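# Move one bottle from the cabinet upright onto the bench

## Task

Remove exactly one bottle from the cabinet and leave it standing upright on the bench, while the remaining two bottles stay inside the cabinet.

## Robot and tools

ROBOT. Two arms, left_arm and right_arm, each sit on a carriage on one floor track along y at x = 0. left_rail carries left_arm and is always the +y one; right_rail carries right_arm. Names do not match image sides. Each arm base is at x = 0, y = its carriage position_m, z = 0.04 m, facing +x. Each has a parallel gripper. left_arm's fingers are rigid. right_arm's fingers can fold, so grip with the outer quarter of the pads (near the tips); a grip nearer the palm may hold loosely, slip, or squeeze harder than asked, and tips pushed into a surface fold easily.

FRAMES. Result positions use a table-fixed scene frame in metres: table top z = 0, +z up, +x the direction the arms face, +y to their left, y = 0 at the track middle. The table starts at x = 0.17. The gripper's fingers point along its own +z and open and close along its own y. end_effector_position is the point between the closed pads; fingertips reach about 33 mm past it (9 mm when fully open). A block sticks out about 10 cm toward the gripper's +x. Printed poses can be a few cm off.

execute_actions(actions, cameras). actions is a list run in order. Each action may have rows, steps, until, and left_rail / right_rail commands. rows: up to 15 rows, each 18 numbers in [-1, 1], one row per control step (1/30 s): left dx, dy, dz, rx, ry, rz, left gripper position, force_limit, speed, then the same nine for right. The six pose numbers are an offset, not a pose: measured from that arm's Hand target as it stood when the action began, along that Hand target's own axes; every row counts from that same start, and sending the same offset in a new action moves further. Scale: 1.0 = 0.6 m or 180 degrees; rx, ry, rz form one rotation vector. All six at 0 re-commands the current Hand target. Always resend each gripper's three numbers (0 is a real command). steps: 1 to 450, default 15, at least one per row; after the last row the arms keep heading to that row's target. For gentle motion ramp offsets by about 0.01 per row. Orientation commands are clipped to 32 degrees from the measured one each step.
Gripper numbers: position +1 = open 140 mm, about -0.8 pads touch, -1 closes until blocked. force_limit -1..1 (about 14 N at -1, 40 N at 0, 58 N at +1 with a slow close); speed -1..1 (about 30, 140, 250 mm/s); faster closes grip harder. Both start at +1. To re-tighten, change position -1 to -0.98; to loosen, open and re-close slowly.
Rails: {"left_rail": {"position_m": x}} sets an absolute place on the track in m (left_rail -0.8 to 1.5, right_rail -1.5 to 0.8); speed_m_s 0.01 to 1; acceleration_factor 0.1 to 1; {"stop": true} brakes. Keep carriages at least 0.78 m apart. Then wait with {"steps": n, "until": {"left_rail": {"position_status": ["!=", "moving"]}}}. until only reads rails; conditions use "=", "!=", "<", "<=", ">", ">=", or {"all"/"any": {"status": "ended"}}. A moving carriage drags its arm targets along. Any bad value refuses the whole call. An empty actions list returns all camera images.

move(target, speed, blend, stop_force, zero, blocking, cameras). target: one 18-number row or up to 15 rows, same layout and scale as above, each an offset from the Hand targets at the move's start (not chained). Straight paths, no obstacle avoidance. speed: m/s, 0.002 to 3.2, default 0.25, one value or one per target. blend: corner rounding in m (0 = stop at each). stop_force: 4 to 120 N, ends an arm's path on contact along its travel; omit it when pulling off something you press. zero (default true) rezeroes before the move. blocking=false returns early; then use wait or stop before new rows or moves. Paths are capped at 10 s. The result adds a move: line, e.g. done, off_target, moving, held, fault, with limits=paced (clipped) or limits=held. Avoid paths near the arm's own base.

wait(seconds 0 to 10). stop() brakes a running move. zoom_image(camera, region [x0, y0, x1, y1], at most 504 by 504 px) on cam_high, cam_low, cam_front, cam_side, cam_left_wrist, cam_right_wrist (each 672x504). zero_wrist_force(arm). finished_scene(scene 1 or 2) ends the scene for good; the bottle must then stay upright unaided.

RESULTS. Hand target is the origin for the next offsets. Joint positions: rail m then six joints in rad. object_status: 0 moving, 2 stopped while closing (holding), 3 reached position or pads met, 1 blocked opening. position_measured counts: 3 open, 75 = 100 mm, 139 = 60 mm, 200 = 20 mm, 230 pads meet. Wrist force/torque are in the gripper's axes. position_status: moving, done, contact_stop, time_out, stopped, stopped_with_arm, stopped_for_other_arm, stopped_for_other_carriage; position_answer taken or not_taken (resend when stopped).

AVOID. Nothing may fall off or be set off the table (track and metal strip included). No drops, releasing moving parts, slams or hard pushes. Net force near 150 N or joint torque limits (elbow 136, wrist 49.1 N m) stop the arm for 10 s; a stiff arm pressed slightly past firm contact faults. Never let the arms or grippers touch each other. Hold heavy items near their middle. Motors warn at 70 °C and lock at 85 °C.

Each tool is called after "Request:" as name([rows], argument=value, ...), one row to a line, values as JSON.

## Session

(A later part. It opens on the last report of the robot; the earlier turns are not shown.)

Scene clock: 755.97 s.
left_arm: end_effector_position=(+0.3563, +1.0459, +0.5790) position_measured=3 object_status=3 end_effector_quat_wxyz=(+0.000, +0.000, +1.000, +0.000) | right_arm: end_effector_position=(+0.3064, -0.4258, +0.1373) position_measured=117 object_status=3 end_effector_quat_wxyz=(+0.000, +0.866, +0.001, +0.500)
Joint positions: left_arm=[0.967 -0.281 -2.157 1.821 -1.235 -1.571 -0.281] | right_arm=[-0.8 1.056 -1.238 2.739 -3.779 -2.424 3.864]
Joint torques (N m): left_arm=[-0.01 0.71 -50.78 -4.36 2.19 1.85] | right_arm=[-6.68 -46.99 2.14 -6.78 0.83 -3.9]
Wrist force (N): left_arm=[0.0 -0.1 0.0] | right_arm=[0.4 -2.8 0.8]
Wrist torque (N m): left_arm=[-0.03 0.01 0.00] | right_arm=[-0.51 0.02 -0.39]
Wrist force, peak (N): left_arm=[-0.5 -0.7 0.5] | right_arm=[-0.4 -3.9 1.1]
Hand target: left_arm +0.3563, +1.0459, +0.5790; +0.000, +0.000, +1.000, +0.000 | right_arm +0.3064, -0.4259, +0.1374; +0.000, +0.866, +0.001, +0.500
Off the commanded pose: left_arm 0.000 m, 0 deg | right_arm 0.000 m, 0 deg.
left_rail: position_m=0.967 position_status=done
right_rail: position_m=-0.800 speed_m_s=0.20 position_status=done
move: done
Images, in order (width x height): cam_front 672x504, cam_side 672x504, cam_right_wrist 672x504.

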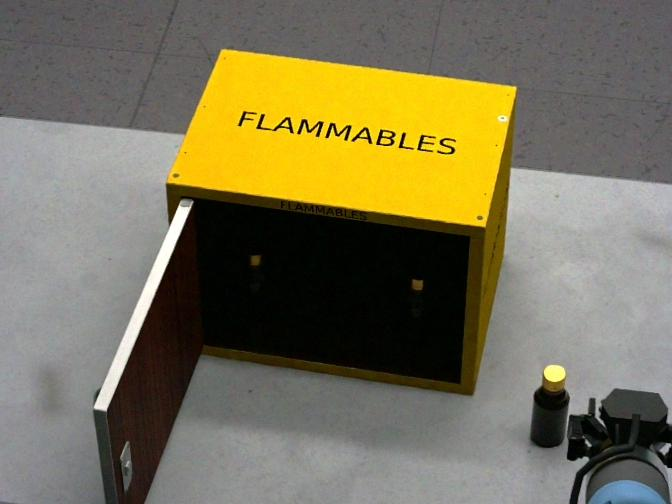

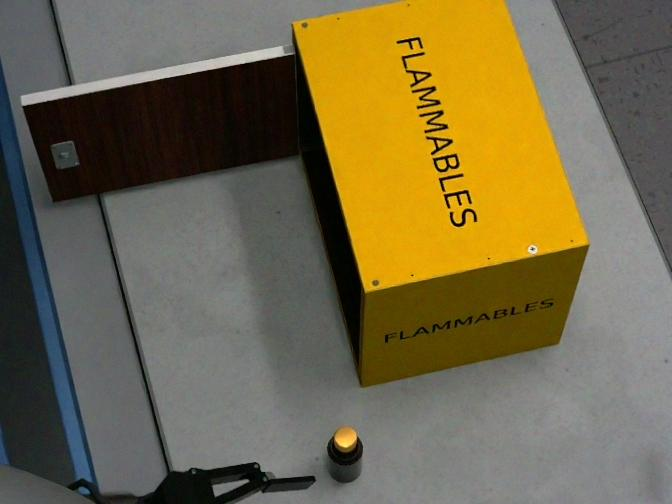

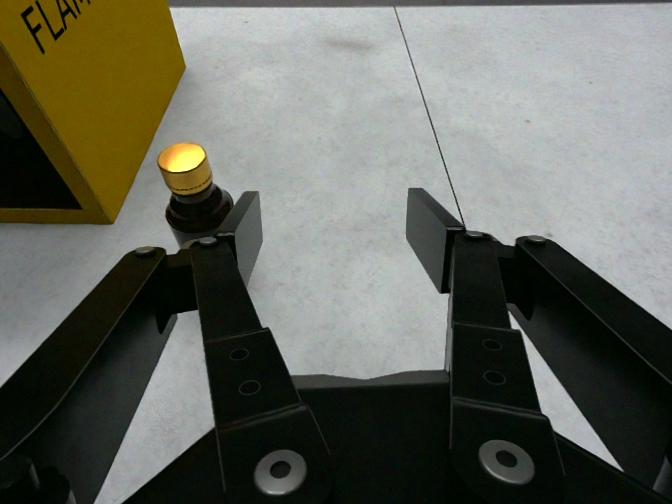

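Request:
execute_actions([
  {"right_rail":{"position_m":-1.0,"speed_m_s":0.3},"left_rail":{"position_m":0.75,"speed_m_s":0.3,"acceleration_factor":0.5},"steps":150,"until":{"all":{"status":"ended"}}},
])

Request:
move([
  [0.202,-0.632,0.382,0.329,0.210,-0.571,-1,-1,-0.2,0,0,0,0,0,0,0.1,-1,-1],
  [0.202,-0.9,0.715,0.329,0.210,-0.571,-1,-1,-0.2,0,0,0,0,0,0,0.1,-1,-1],
], speed=0.35, blend=[0.04,0], cameras=["cam_left_wrist","cam_side","cam_front"])

Scene clock: 823.80 s.
left_arm: end_effector_position=(+0.3563, +0.8286, +0.5790) position_measured=3 object_status=3 end_effector_quat_wxyz=(+0.000, +0.000, +1.000, +0.000) | right_arm: end_effector_position=(+0.3064, -0.6259, +0.1374) position_measured=117 object_status=3 end_effector_quat_wxyz=(+0.000, +0.866, +0.001, +0.500)
Joint positions: left_arm=[0.75 -0.281 -2.157 1.821 -1.235 -1.571 -0.28] | right_arm=[-1 1.056 -1.238 2.739 -3.779 -2.424 3.864]
Joint torques (N m): left_arm=[1.74 3.45 -50.17 -4.77 2.18 1.99] | right_arm=[-3.88 -37.22 -7.32 -6.45 -0.36 -4.12]
Wrist force (N): left_arm=[-0.1 -0.1 0.2] | right_arm=[0.0 -2.8 0.6]
Wrist torque (N m): left_arm=[-0.03 0.03 0.00] | right_arm=[-0.51 0.10 -0.39]
Wrist force, peak (N): left_arm=[-0.4 -1.1 0.5] | right_arm=[0.6 -3.8 0.7]
Hand target: left_arm +0.3563, +0.8286, +0.5790; +0.000, +0.000, +1.000, +0.000 | right_arm +0.3064, -0.6259, +0.1374; +0.000, +0.866, +0.001, +0.500
Tool commands: left_gripper/position=+1.0 left_gripper/force_limit=+1.0 left_gripper/speed=+1.0 right_gripper/position=+0.1 right_gripper/force_limit=-1.0 right_gripper/speed=-1.0
Off the commanded pose: left_arm 0.000 m, 0 deg | right_arm 0.000 m, 0 deg.
left_rail: position_m=0.750 speed_m_s=0.30 position_status=done
right_rail: position_m=-1.000 speed_m_s=0.30 position_status=done

Scene clock: 828.03 s.
left_arm: end_effector_position=(+0.2331, +0.4407, +0.3244) position_measured=232 object_status=3 end_effector_quat_wxyz=(+0.348, +0.689, -0.526, +0.357) | right_arm: end_effector_position=(+0.3064, -0.6259, +0.1374) position_measured=117 object_status=3 end_effector_quat_wxyz=(+0.000, +0.866, +0.001, +0.500)
Joint positions: left_arm=[0.75 -1.242 -2.66 2.857 -2.802 -1.728 -3.169] | right_arm=[-1 1.056 -1.238 2.739 -3.779 -2.424 3.864]
Joint torques (N m): left_arm=[15.15 46.99 -58.05 -8.4 -3.2 3.71] | right_arm=[5.37 -28.99 -20.77 -3.58 -3.21 -4.17]
Wrist force (N): left_arm=[0.0 -0.2 0.1] | right_arm=[0.0 -3.3 0.6]
Wrist torque (N m): left_arm=[0.23 0.00 -0.62] | right_arm=[-0.61 0.10 -0.39]
Wrist force, peak (N): left_arm=[-8.1 -0.5 8.4] | right_arm=[0.2 -3.3 0.8]
Hand target: left_arm +0.2331, +0.4408, +0.3244; +0.348, +0.689, -0.526, +0.357 (not the last commanded pose) | right_arm +0.3064, -0.6259, +0.1374; +0.000, +0.866, +0.001, +0.500
Off the commanded pose: left_arm 0.231 m, 14 deg | right_arm 0.000 m, 0 deg.
left_rail: position_m=0.750 speed_m_s=0.30 position_status=done
right_rail: position_m=-1.000 speed_m_s=0.30 position_status=done
led back after a hold (left arm): the arm was led back toward your command in small steps, so it may still be short of it.
move: held (left_arm; a check stopped the path); path passed 1 of 2 targets; limits=held
pose unreachable (left arm): on one or more control steps of this call, first in action 0 (counted from 0), this arm could not follow its commanded pose, so it was not sent that pose on those steps. It may still have moved: this result reports where it is.
cause: moving toward the commanded pose would bring two parts of the arm too close to each other (joints 3 (shoulder lift) and 4 (elbow) lie between them).
Images, in order (width x height): cam_front 672x504, cam_side 672x504, cam_left_wrist 672x504.

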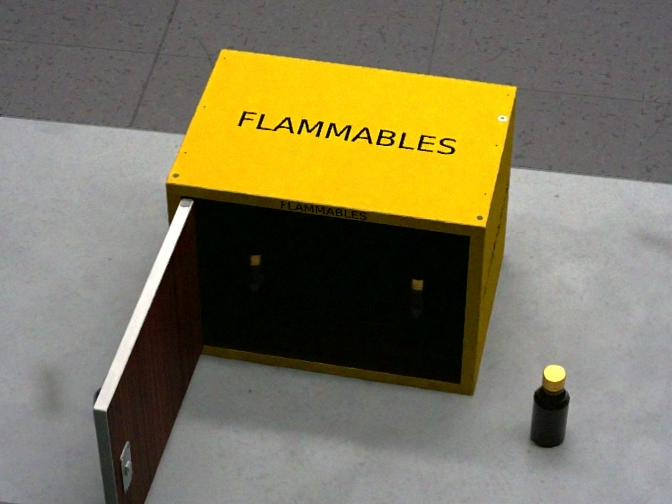

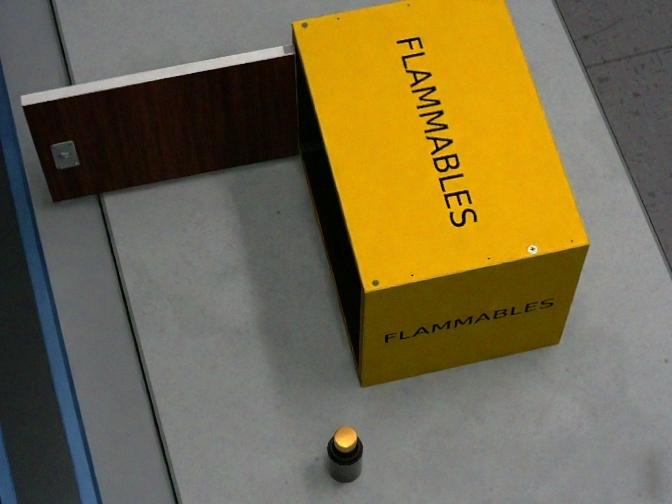

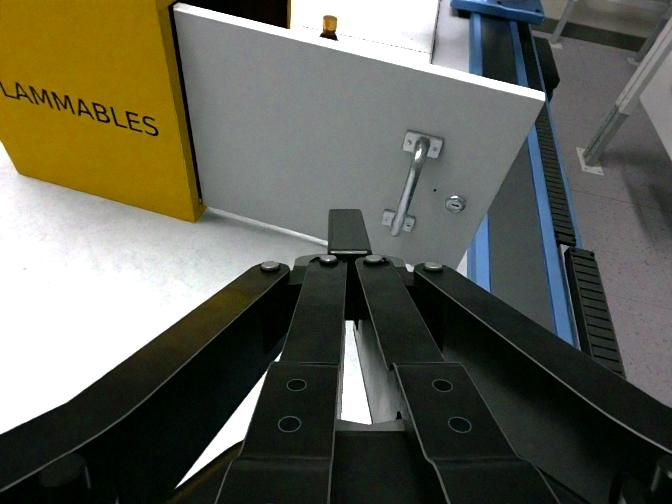

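Request:
execute_actions([
  {"left_rail":{"position_m":0.95},"steps":150,"until":{"all":{"status":"ended"}}},
])

Request:
move(target=[0.022,0.0825,0.632,0.0796,0.006,-0.008,-1,-1,-0.2,0,0,0,0,0,0,0.1,-1,-1], speed=0.25, cameras=["cam_left_wrist","cam_side"])

Scene clock: 851.57 s.
left_arm: end_effector_position=(+0.2331, +0.6408, +0.3244) position_measured=232 object_status=3 end_effector_quat_wxyz=(+0.348, +0.689, -0.526, +0.357) | right_arm: end_effector_position=(+0.3064, -0.6259, +0.1374) position_measured=117 object_status=3 end_effector_quat_wxyz=(+0.000, +0.866, +0.001, +0.500)
Joint positions: left_arm=[0.95 -1.241 -2.66 2.857 -2.803 -1.729 -3.168] | right_arm=[-1 1.056 -1.238 2.739 -3.779 -2.424 3.864]
Joint torques (N m): left_arm=[6.49 44.41 -56.56 -6.95 -2.04 3.85] | right_arm=[9.83 -27.64 -20.33 -4.32 -4.17 -3.9]
Wrist force (N): left_arm=[-0.3 -0.1 0.1] | right_arm=[0.2 -3.3 0.8]
Wrist torque (N m): left_arm=[0.25 0.06 -0.61] | right_arm=[-0.60 0.05 -0.39]
Wrist force, peak (N): left_arm=[-0.6 -0.8 -0.8] | right_arm=[0.1 -3.3 0.8]
Hand target: left_arm +0.2331, +0.6408, +0.3244; +0.348, +0.689, -0.526, +0.357 (not the last commanded pose) | right_arm +0.3064, -0.6259, +0.1374; +0.000, +0.866, +0.001, +0.500
Tool commands: left_gripper/position=-1.0 left_gripper/force_limit=-1.0 left_gripper/speed=-0.2 right_gripper/position=+0.1 right_gripper/force_limit=-1.0 right_gripper/speed=-1.0
Off the commanded pose: left_arm 0.231 m, 14 deg | right_arm 0.000 m, 0 deg.
left_rail: position_m=0.950 speed_m_s=0.30 position_status=done
right_rail: position_m=-1.000 speed_m_s=0.30 position_status=done

Scene clock: 852.67 s.
left_arm: end_effector_position=(+0.2302, +0.6106, +0.3060) position_measured=232 object_status=3 end_effector_quat_wxyz=(+0.345, +0.691, -0.526, +0.355) | right_arm: end_effector_position=(+0.3064, -0.6259, +0.1374) position_measured=117 object_status=3 end_effector_quat_wxyz=(+0.000, +0.866, +0.001, +0.500)
Joint positions: left_arm=[0.95 -1.382 -2.606 2.884 -2.885 -1.605 -3.242] | right_arm=[-1 1.056 -1.238 2.739 -3.779 -2.424 3.864]
Joint torques (N m): left_arm=[12.21 45.77 -57.86 -2.65 -1.96 3.11] | right_arm=[7.23 -30.38 -21.24 -3.31 -3.93 -3.98]
Wrist force (N): left_arm=[-0.3 -0.3 -0.1] | right_arm=[0.2 -2.8 0.7]
Wrist torque (N m): left_arm=[0.19 0.10 -0.66] | right_arm=[-0.50 0.07 -0.39]
Wrist force, peak (N): left_arm=[-3.9 -0.2 6.8] | right_arm=[0.2 -3.3 0.9]
Hand target: left_arm +0.2303, +0.6106, +0.3059; +0.345, +0.691, -0.526, +0.355 (not the last commanded pose) | right_arm +0.3064, -0.6259, +0.1374; +0.000, +0.866, +0.001, +0.500
Off the commanded pose: left_arm 0.347 m, 14 deg | right_arm 0.000 m, 0 deg.
left_rail: position_m=0.950 speed_m_s=0.30 position_status=done
right_rail: position_m=-1.000 speed_m_s=0.30 position_status=done
move: held (left_arm; a check stopped the path); limits=held
pose unreachable (left arm): on one or more control steps of this call, first in action 0 (counted from 0), this arm could not follow its commanded pose, so it was not sent that pose on those steps. It may still have moved: this result reports where it is.
cause: moving toward the commanded pose would bring two parts of the arm too close to each other (joints 4 (elbow) and 5 (wrist 1) lie between them).
Images, in order (width x height): cam_side 672x504, cam_left_wrist 672x504.

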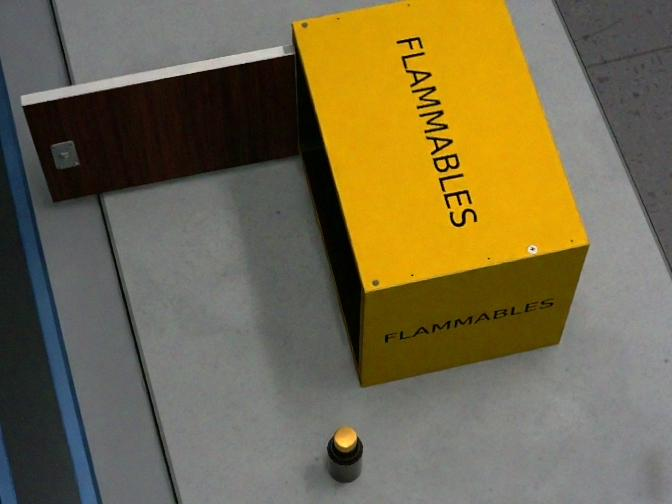

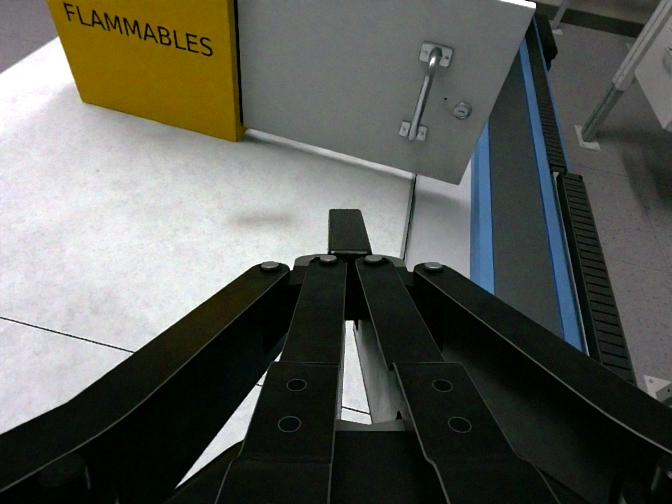

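Request:
move(target=[0.143,-0.208,0.2475,0,0,0,-1,-1,-0.2,0,0,0,0,0,0,0.1,-1,-1], speed=0.15)

Scene clock: 897.37 s.
left_arm: end_effector_position=(+0.3872, +0.4689, +0.2906) position_measured=232 object_status=3 end_effector_quat_wxyz=(+0.345, +0.691, -0.526, +0.355) | right_arm: end_effector_position=(+0.3064, -0.6259, +0.1374) position_measured=117 object_status=3 end_effector_quat_wxyz=(+0.000, +0.866, +0.001, +0.500)
Joint positions: left_arm=[0.95 -0.966 -1.638 2.598 -3.518 -1.959 -3.018] | right_arm=[-1 1.056 -1.238 2.739 -3.779 -2.424 3.864]
Joint torques (N m): left_arm=[8.23 -6.65 -39.98 -8.34 -2.85 3.55] | right_arm=[10.7 -29.19 -20.42 -3.87 -3.64 -3.72]
Wrist force (N): left_arm=[-0.5 -0.5 -0.1] | right_arm=[0.4 -3.1 0.7]
Wrist torque (N m): left_arm=[0.19 0.19 -0.63] | right_arm=[-0.57 0.03 -0.39]
Wrist force, peak (N): left_arm=[0.2 -1.3 1.2] | right_arm=[0.4 -3.4 0.7]
Hand target: left_arm +0.3873, +0.4688, +0.2906; +0.345, +0.691, -0.526, +0.355 | right_arm +0.3064, -0.6259, +0.1374; +0.000, +0.866, +0.001, +0.500
Off the commanded pose: left_arm 0.000 m, 0 deg | right_arm 0.000 m, 0 deg.
left_rail: position_m=0.950 speed_m_s=0.30 position_status=done
right_rail: position_m=-1.000 speed_m_s=0.30 position_status=done
move: done

Request:
move([
  [-0.164,0.268,0.182,0.077,0,-0.0444,-1,-1,-0.2,0,0,0,0,0,0,0.1,-1,-1],
  [-0.084,0.294,0.324,0.077,0,-0.0444,-1,-1,-0.2,0,0,0,0,0,0,0.1,-1,-1],
], speed=0.15, blend=0.03, cameras=["cam_high"])

Scene clock: 934.43 s.
left_arm: end_effector_position=(+0.2307, +0.2911, +0.1668) position_measured=232 object_status=3 end_effector_quat_wxyz=(+0.283, +0.763, -0.430, +0.391) | right_arm: end_effector_position=(+0.3064, -0.6259, +0.1374) position_measured=117 object_status=3 end_effector_quat_wxyz=(+0.000, +0.866, +0.001, +0.500)
Joint positions: left_arm=[0.95 -1.735 -1.291 2.629 -3.829 -1.077 -3.602] | right_arm=[-1 1.056 -1.238 2.739 -3.779 -2.424 3.864]
Joint torques (N m): left_arm=[9.13 -25.14 -24.72 -1.67 -1.03 3.51] | right_arm=[11.77 -28.58 -20.77 -3.62 -4.1 -3.66]
Wrist force (N): left_arm=[0.2 -0.5 -0.1] | right_arm=[0.3 -2.9 0.7]
Wrist torque (N m): left_arm=[0.18 0.04 -0.62] | right_arm=[-0.52 0.06 -0.39]
Wrist force, peak (N): left_arm=[0.0 -1.8 -0.8] | right_arm=[0.2 -3.3 0.7]
Hand target: left_arm +0.2307, +0.2910, +0.1668; +0.283, +0.763, -0.430, +0.391 | right_arm +0.3064, -0.6259, +0.1374; +0.000, +0.866, +0.001, +0.500
Off the commanded pose: left_arm 0.000 m, 0 deg | right_arm 0.000 m, 0 deg.
left_rail: position_m=0.950 speed_m_s=0.30 position_status=done
right_rail: position_m=-1.000 speed_m_s=0.30 position_status=done
move: done
Images, in order (width x height): cam_high 672x504.

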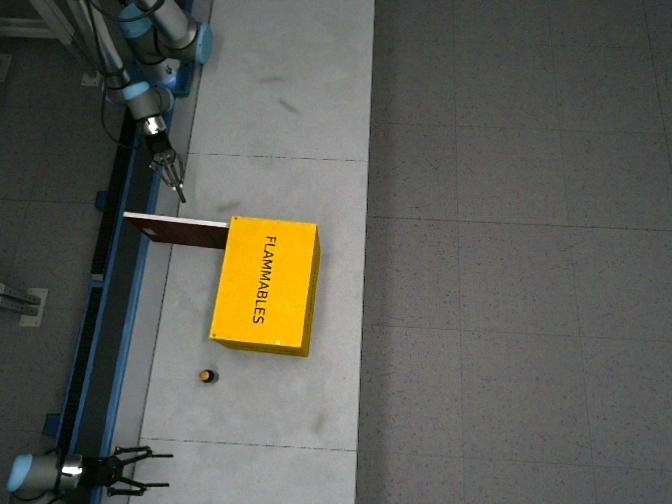

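Request:
move([
  [0.137,0.122,0.27,0.0705,0,-0.0445,-1,-1,-0.2,0,0,0,0,0,0,0.1,-1,-1],
  [0.225,0.0894,0.408,0.1175,0,-0.0742,-1,-1,-0.2,0,0,0,0,0,0,0.1,-1,-1],
  [0.279,0.019,0.495,0.1645,0,-0.1038,-1,-1,-0.2,0,0,0,0,0,0,0.1,-1,-1],
], speed=0.1, blend=0.02, stop_force=25, cameras=["cam_high"])

Scene clock: 961.87 s.
left_arm: end_effector_position=(+0.3798, -0.0154, +0.1500) position_measured=232 object_status=3 end_effector_quat_wxyz=(+0.139, +0.869, -0.188, +0.437) | right_arm: end_effector_position=(+0.3064, -0.6259, +0.1374) position_measured=117 object_status=3 end_effector_quat_wxyz=(+0.000, +0.866, +0.001, +0.500)
Joint positions: left_arm=[0.95 -1.613 -0.956 1.831 -3.02 -0.763 -4.077] | right_arm=[-1 1.056 -1.238 2.739 -3.779 -2.424 3.864]
Joint torques (N m): left_arm=[14.15 -70.83 -43.52 -2.16 5.7 -2.04] | right_arm=[11.2 -29.81 -21.32 -3.76 -3.81 -3.25]
Wrist force (N): left_arm=[-2.1 -1.3 -4.0] | right_arm=[0.2 -3.0 0.6]
Wrist torque (N m): left_arm=[0.01 0.06 -0.33] | right_arm=[-0.54 0.08 -0.39]
Wrist force, peak (N): left_arm=[-3.9 -5.0 -8.7] | right_arm=[0.2 -3.2 1.3]
Hand target: left_arm +0.3798, -0.0154, +0.1500; +0.139, +0.869, -0.188, +0.437 | right_arm +0.3064, -0.6259, +0.1374; +0.000, +0.866, +0.001, +0.500
Off the commanded pose: left_arm 0.000 m, 0 deg | right_arm 0.000 m, 0 deg.
left_rail: position_m=0.950 speed_m_s=0.30 position_status=done
right_rail: position_m=-1.000 speed_m_s=0.30 position_status=done
move: done
Images, in order (width x height): cam_high 672x504.

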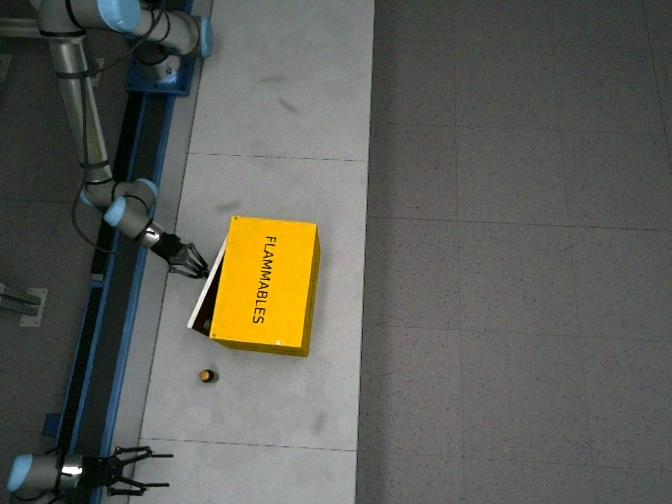

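Request:
move(target=[0.067,-0.0667,0.094,0,0,0,-1,-1,-0.2,0,0,0,0,0,0,0.1,-1,-1], speed=0.03, stop_force=14, cameras=["cam_high","cam_front"])

Scene clock: 974.53 s.
left_arm: end_effector_position=(+0.4210, -0.0130, +0.1484) position_measured=232 object_status=3 end_effector_quat_wxyz=(+0.139, +0.869, -0.188, +0.437) | right_arm: end_effector_position=(+0.3064, -0.6259, +0.1374) position_measured=117 object_status=3 end_effector_quat_wxyz=(+0.000, +0.866, +0.001, +0.500)
Joint positions: left_arm=[0.95 -1.563 -0.939 1.814 -3.062 -0.791 -4.018] | right_arm=[-1 1.056 -1.238 2.739 -3.779 -2.424 3.864]
Joint torques (N m): left_arm=[-10.23 -105.08 -26.68 -1.95 5.13 -1.86] | right_arm=[8.27 -28.34 -19.45 -4.02 -3.48 -3.74]
Wrist force (N): left_arm=[-0.7 -0.1 -1.0] | right_arm=[0.2 -3.2 0.6]
Wrist torque (N m): left_arm=[0.13 -0.03 -0.34] | right_arm=[-0.58 0.06 -0.39]
Wrist force, peak (N): left_arm=[-13.3 8.8 -27.3] | right_arm=[0.2 -3.3 0.7]
Hand target: left_arm +0.4210, -0.0130, +0.1484; +0.139, +0.869, -0.188, +0.437 (not the last commanded pose) | right_arm +0.3064, -0.6259, +0.1374; +0.000, +0.866, +0.001, +0.500
Off the commanded pose: left_arm 0.039 m, 0 deg | right_arm 0.000 m, 0 deg.
left_rail: position_m=0.950 speed_m_s=0.30 position_status=done
right_rail: position_m=-1.000 speed_m_s=0.30 position_status=done
move: contact (left_arm)
Images, in order (width x height): cam_high 672x504, cam_front 672x504.

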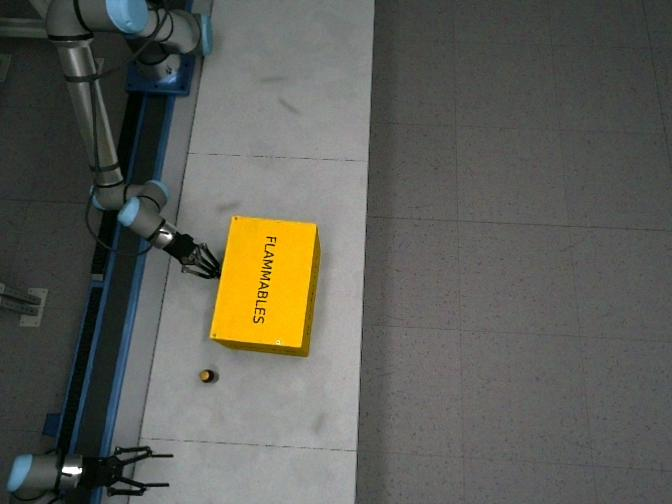

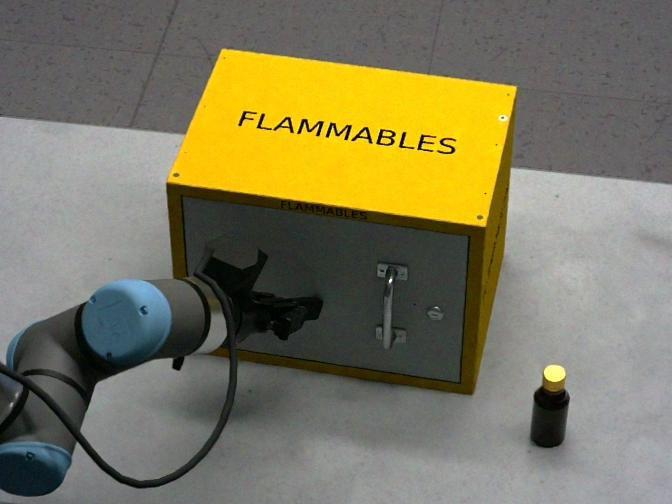

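Door closed. Back off 10 cm along −z.

Request:
move(target=[0,0,-0.18,0,0,0,-1,-1,-0.2,0,0,0,0,0,0,0.1,-1,-1], speed=0.12, cameras=["cam_front"])

Scene clock: 981.70 s.
left_arm: end_effector_position=(+0.3448, +0.0307, +0.2109) position_measured=232 object_status=3 end_effector_quat_wxyz=(+0.139, +0.869, -0.188, +0.437) | right_arm: end_effector_position=(+0.3064, -0.6259, +0.1374) position_measured=117 object_status=3 end_effector_quat_wxyz=(+0.000, +0.866, +0.001, +0.500)
Joint positions: left_arm=[0.95 -1.661 -1.102 1.926 -2.926 -0.737 -4.136] | right_arm=[-1 1.056 -1.238 2.739 -3.779 -2.424 3.864]
Joint torques (N m): left_arm=[-10.12 -92.57 -27.69 -2.15 5.05 -1.96] | right_arm=[9.9 -29.21 -19.57 -3.48 -4.27 -3.57]
Wrist force (N): left_arm=[0.3 -0.9 0.2] | right_arm=[0.1 -3.0 0.8]
Wrist torque (N m): left_arm=[0.05 0.01 -0.32] | right_arm=[-0.55 0.09 -0.39]
Wrist force, peak (N): left_arm=[-1.4 0.1 -1.0] | right_arm=[0.1 -3.5 0.8]
Hand target: left_arm +0.3447, +0.0308, +0.2110; +0.139, +0.869, -0.188, +0.437 | right_arm +0.3064, -0.6259, +0.1374; +0.000, +0.866, +0.001, +0.500
Off the commanded pose: left_arm 0.000 m, 0 deg | right_arm 0.000 m, 0 deg.
left_rail: position_m=0.950 speed_m_s=0.30 position_status=done
right_rail: position_m=-1.000 speed_m_s=0.30 position_status=done
move: done
Images, in order (width x height): cam_front 672x504.

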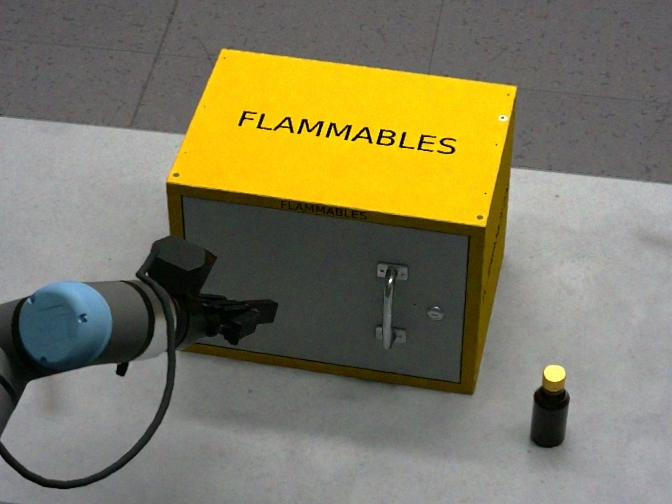

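Request:
finished_scene(scene=1)

The scene is finished: the task was done.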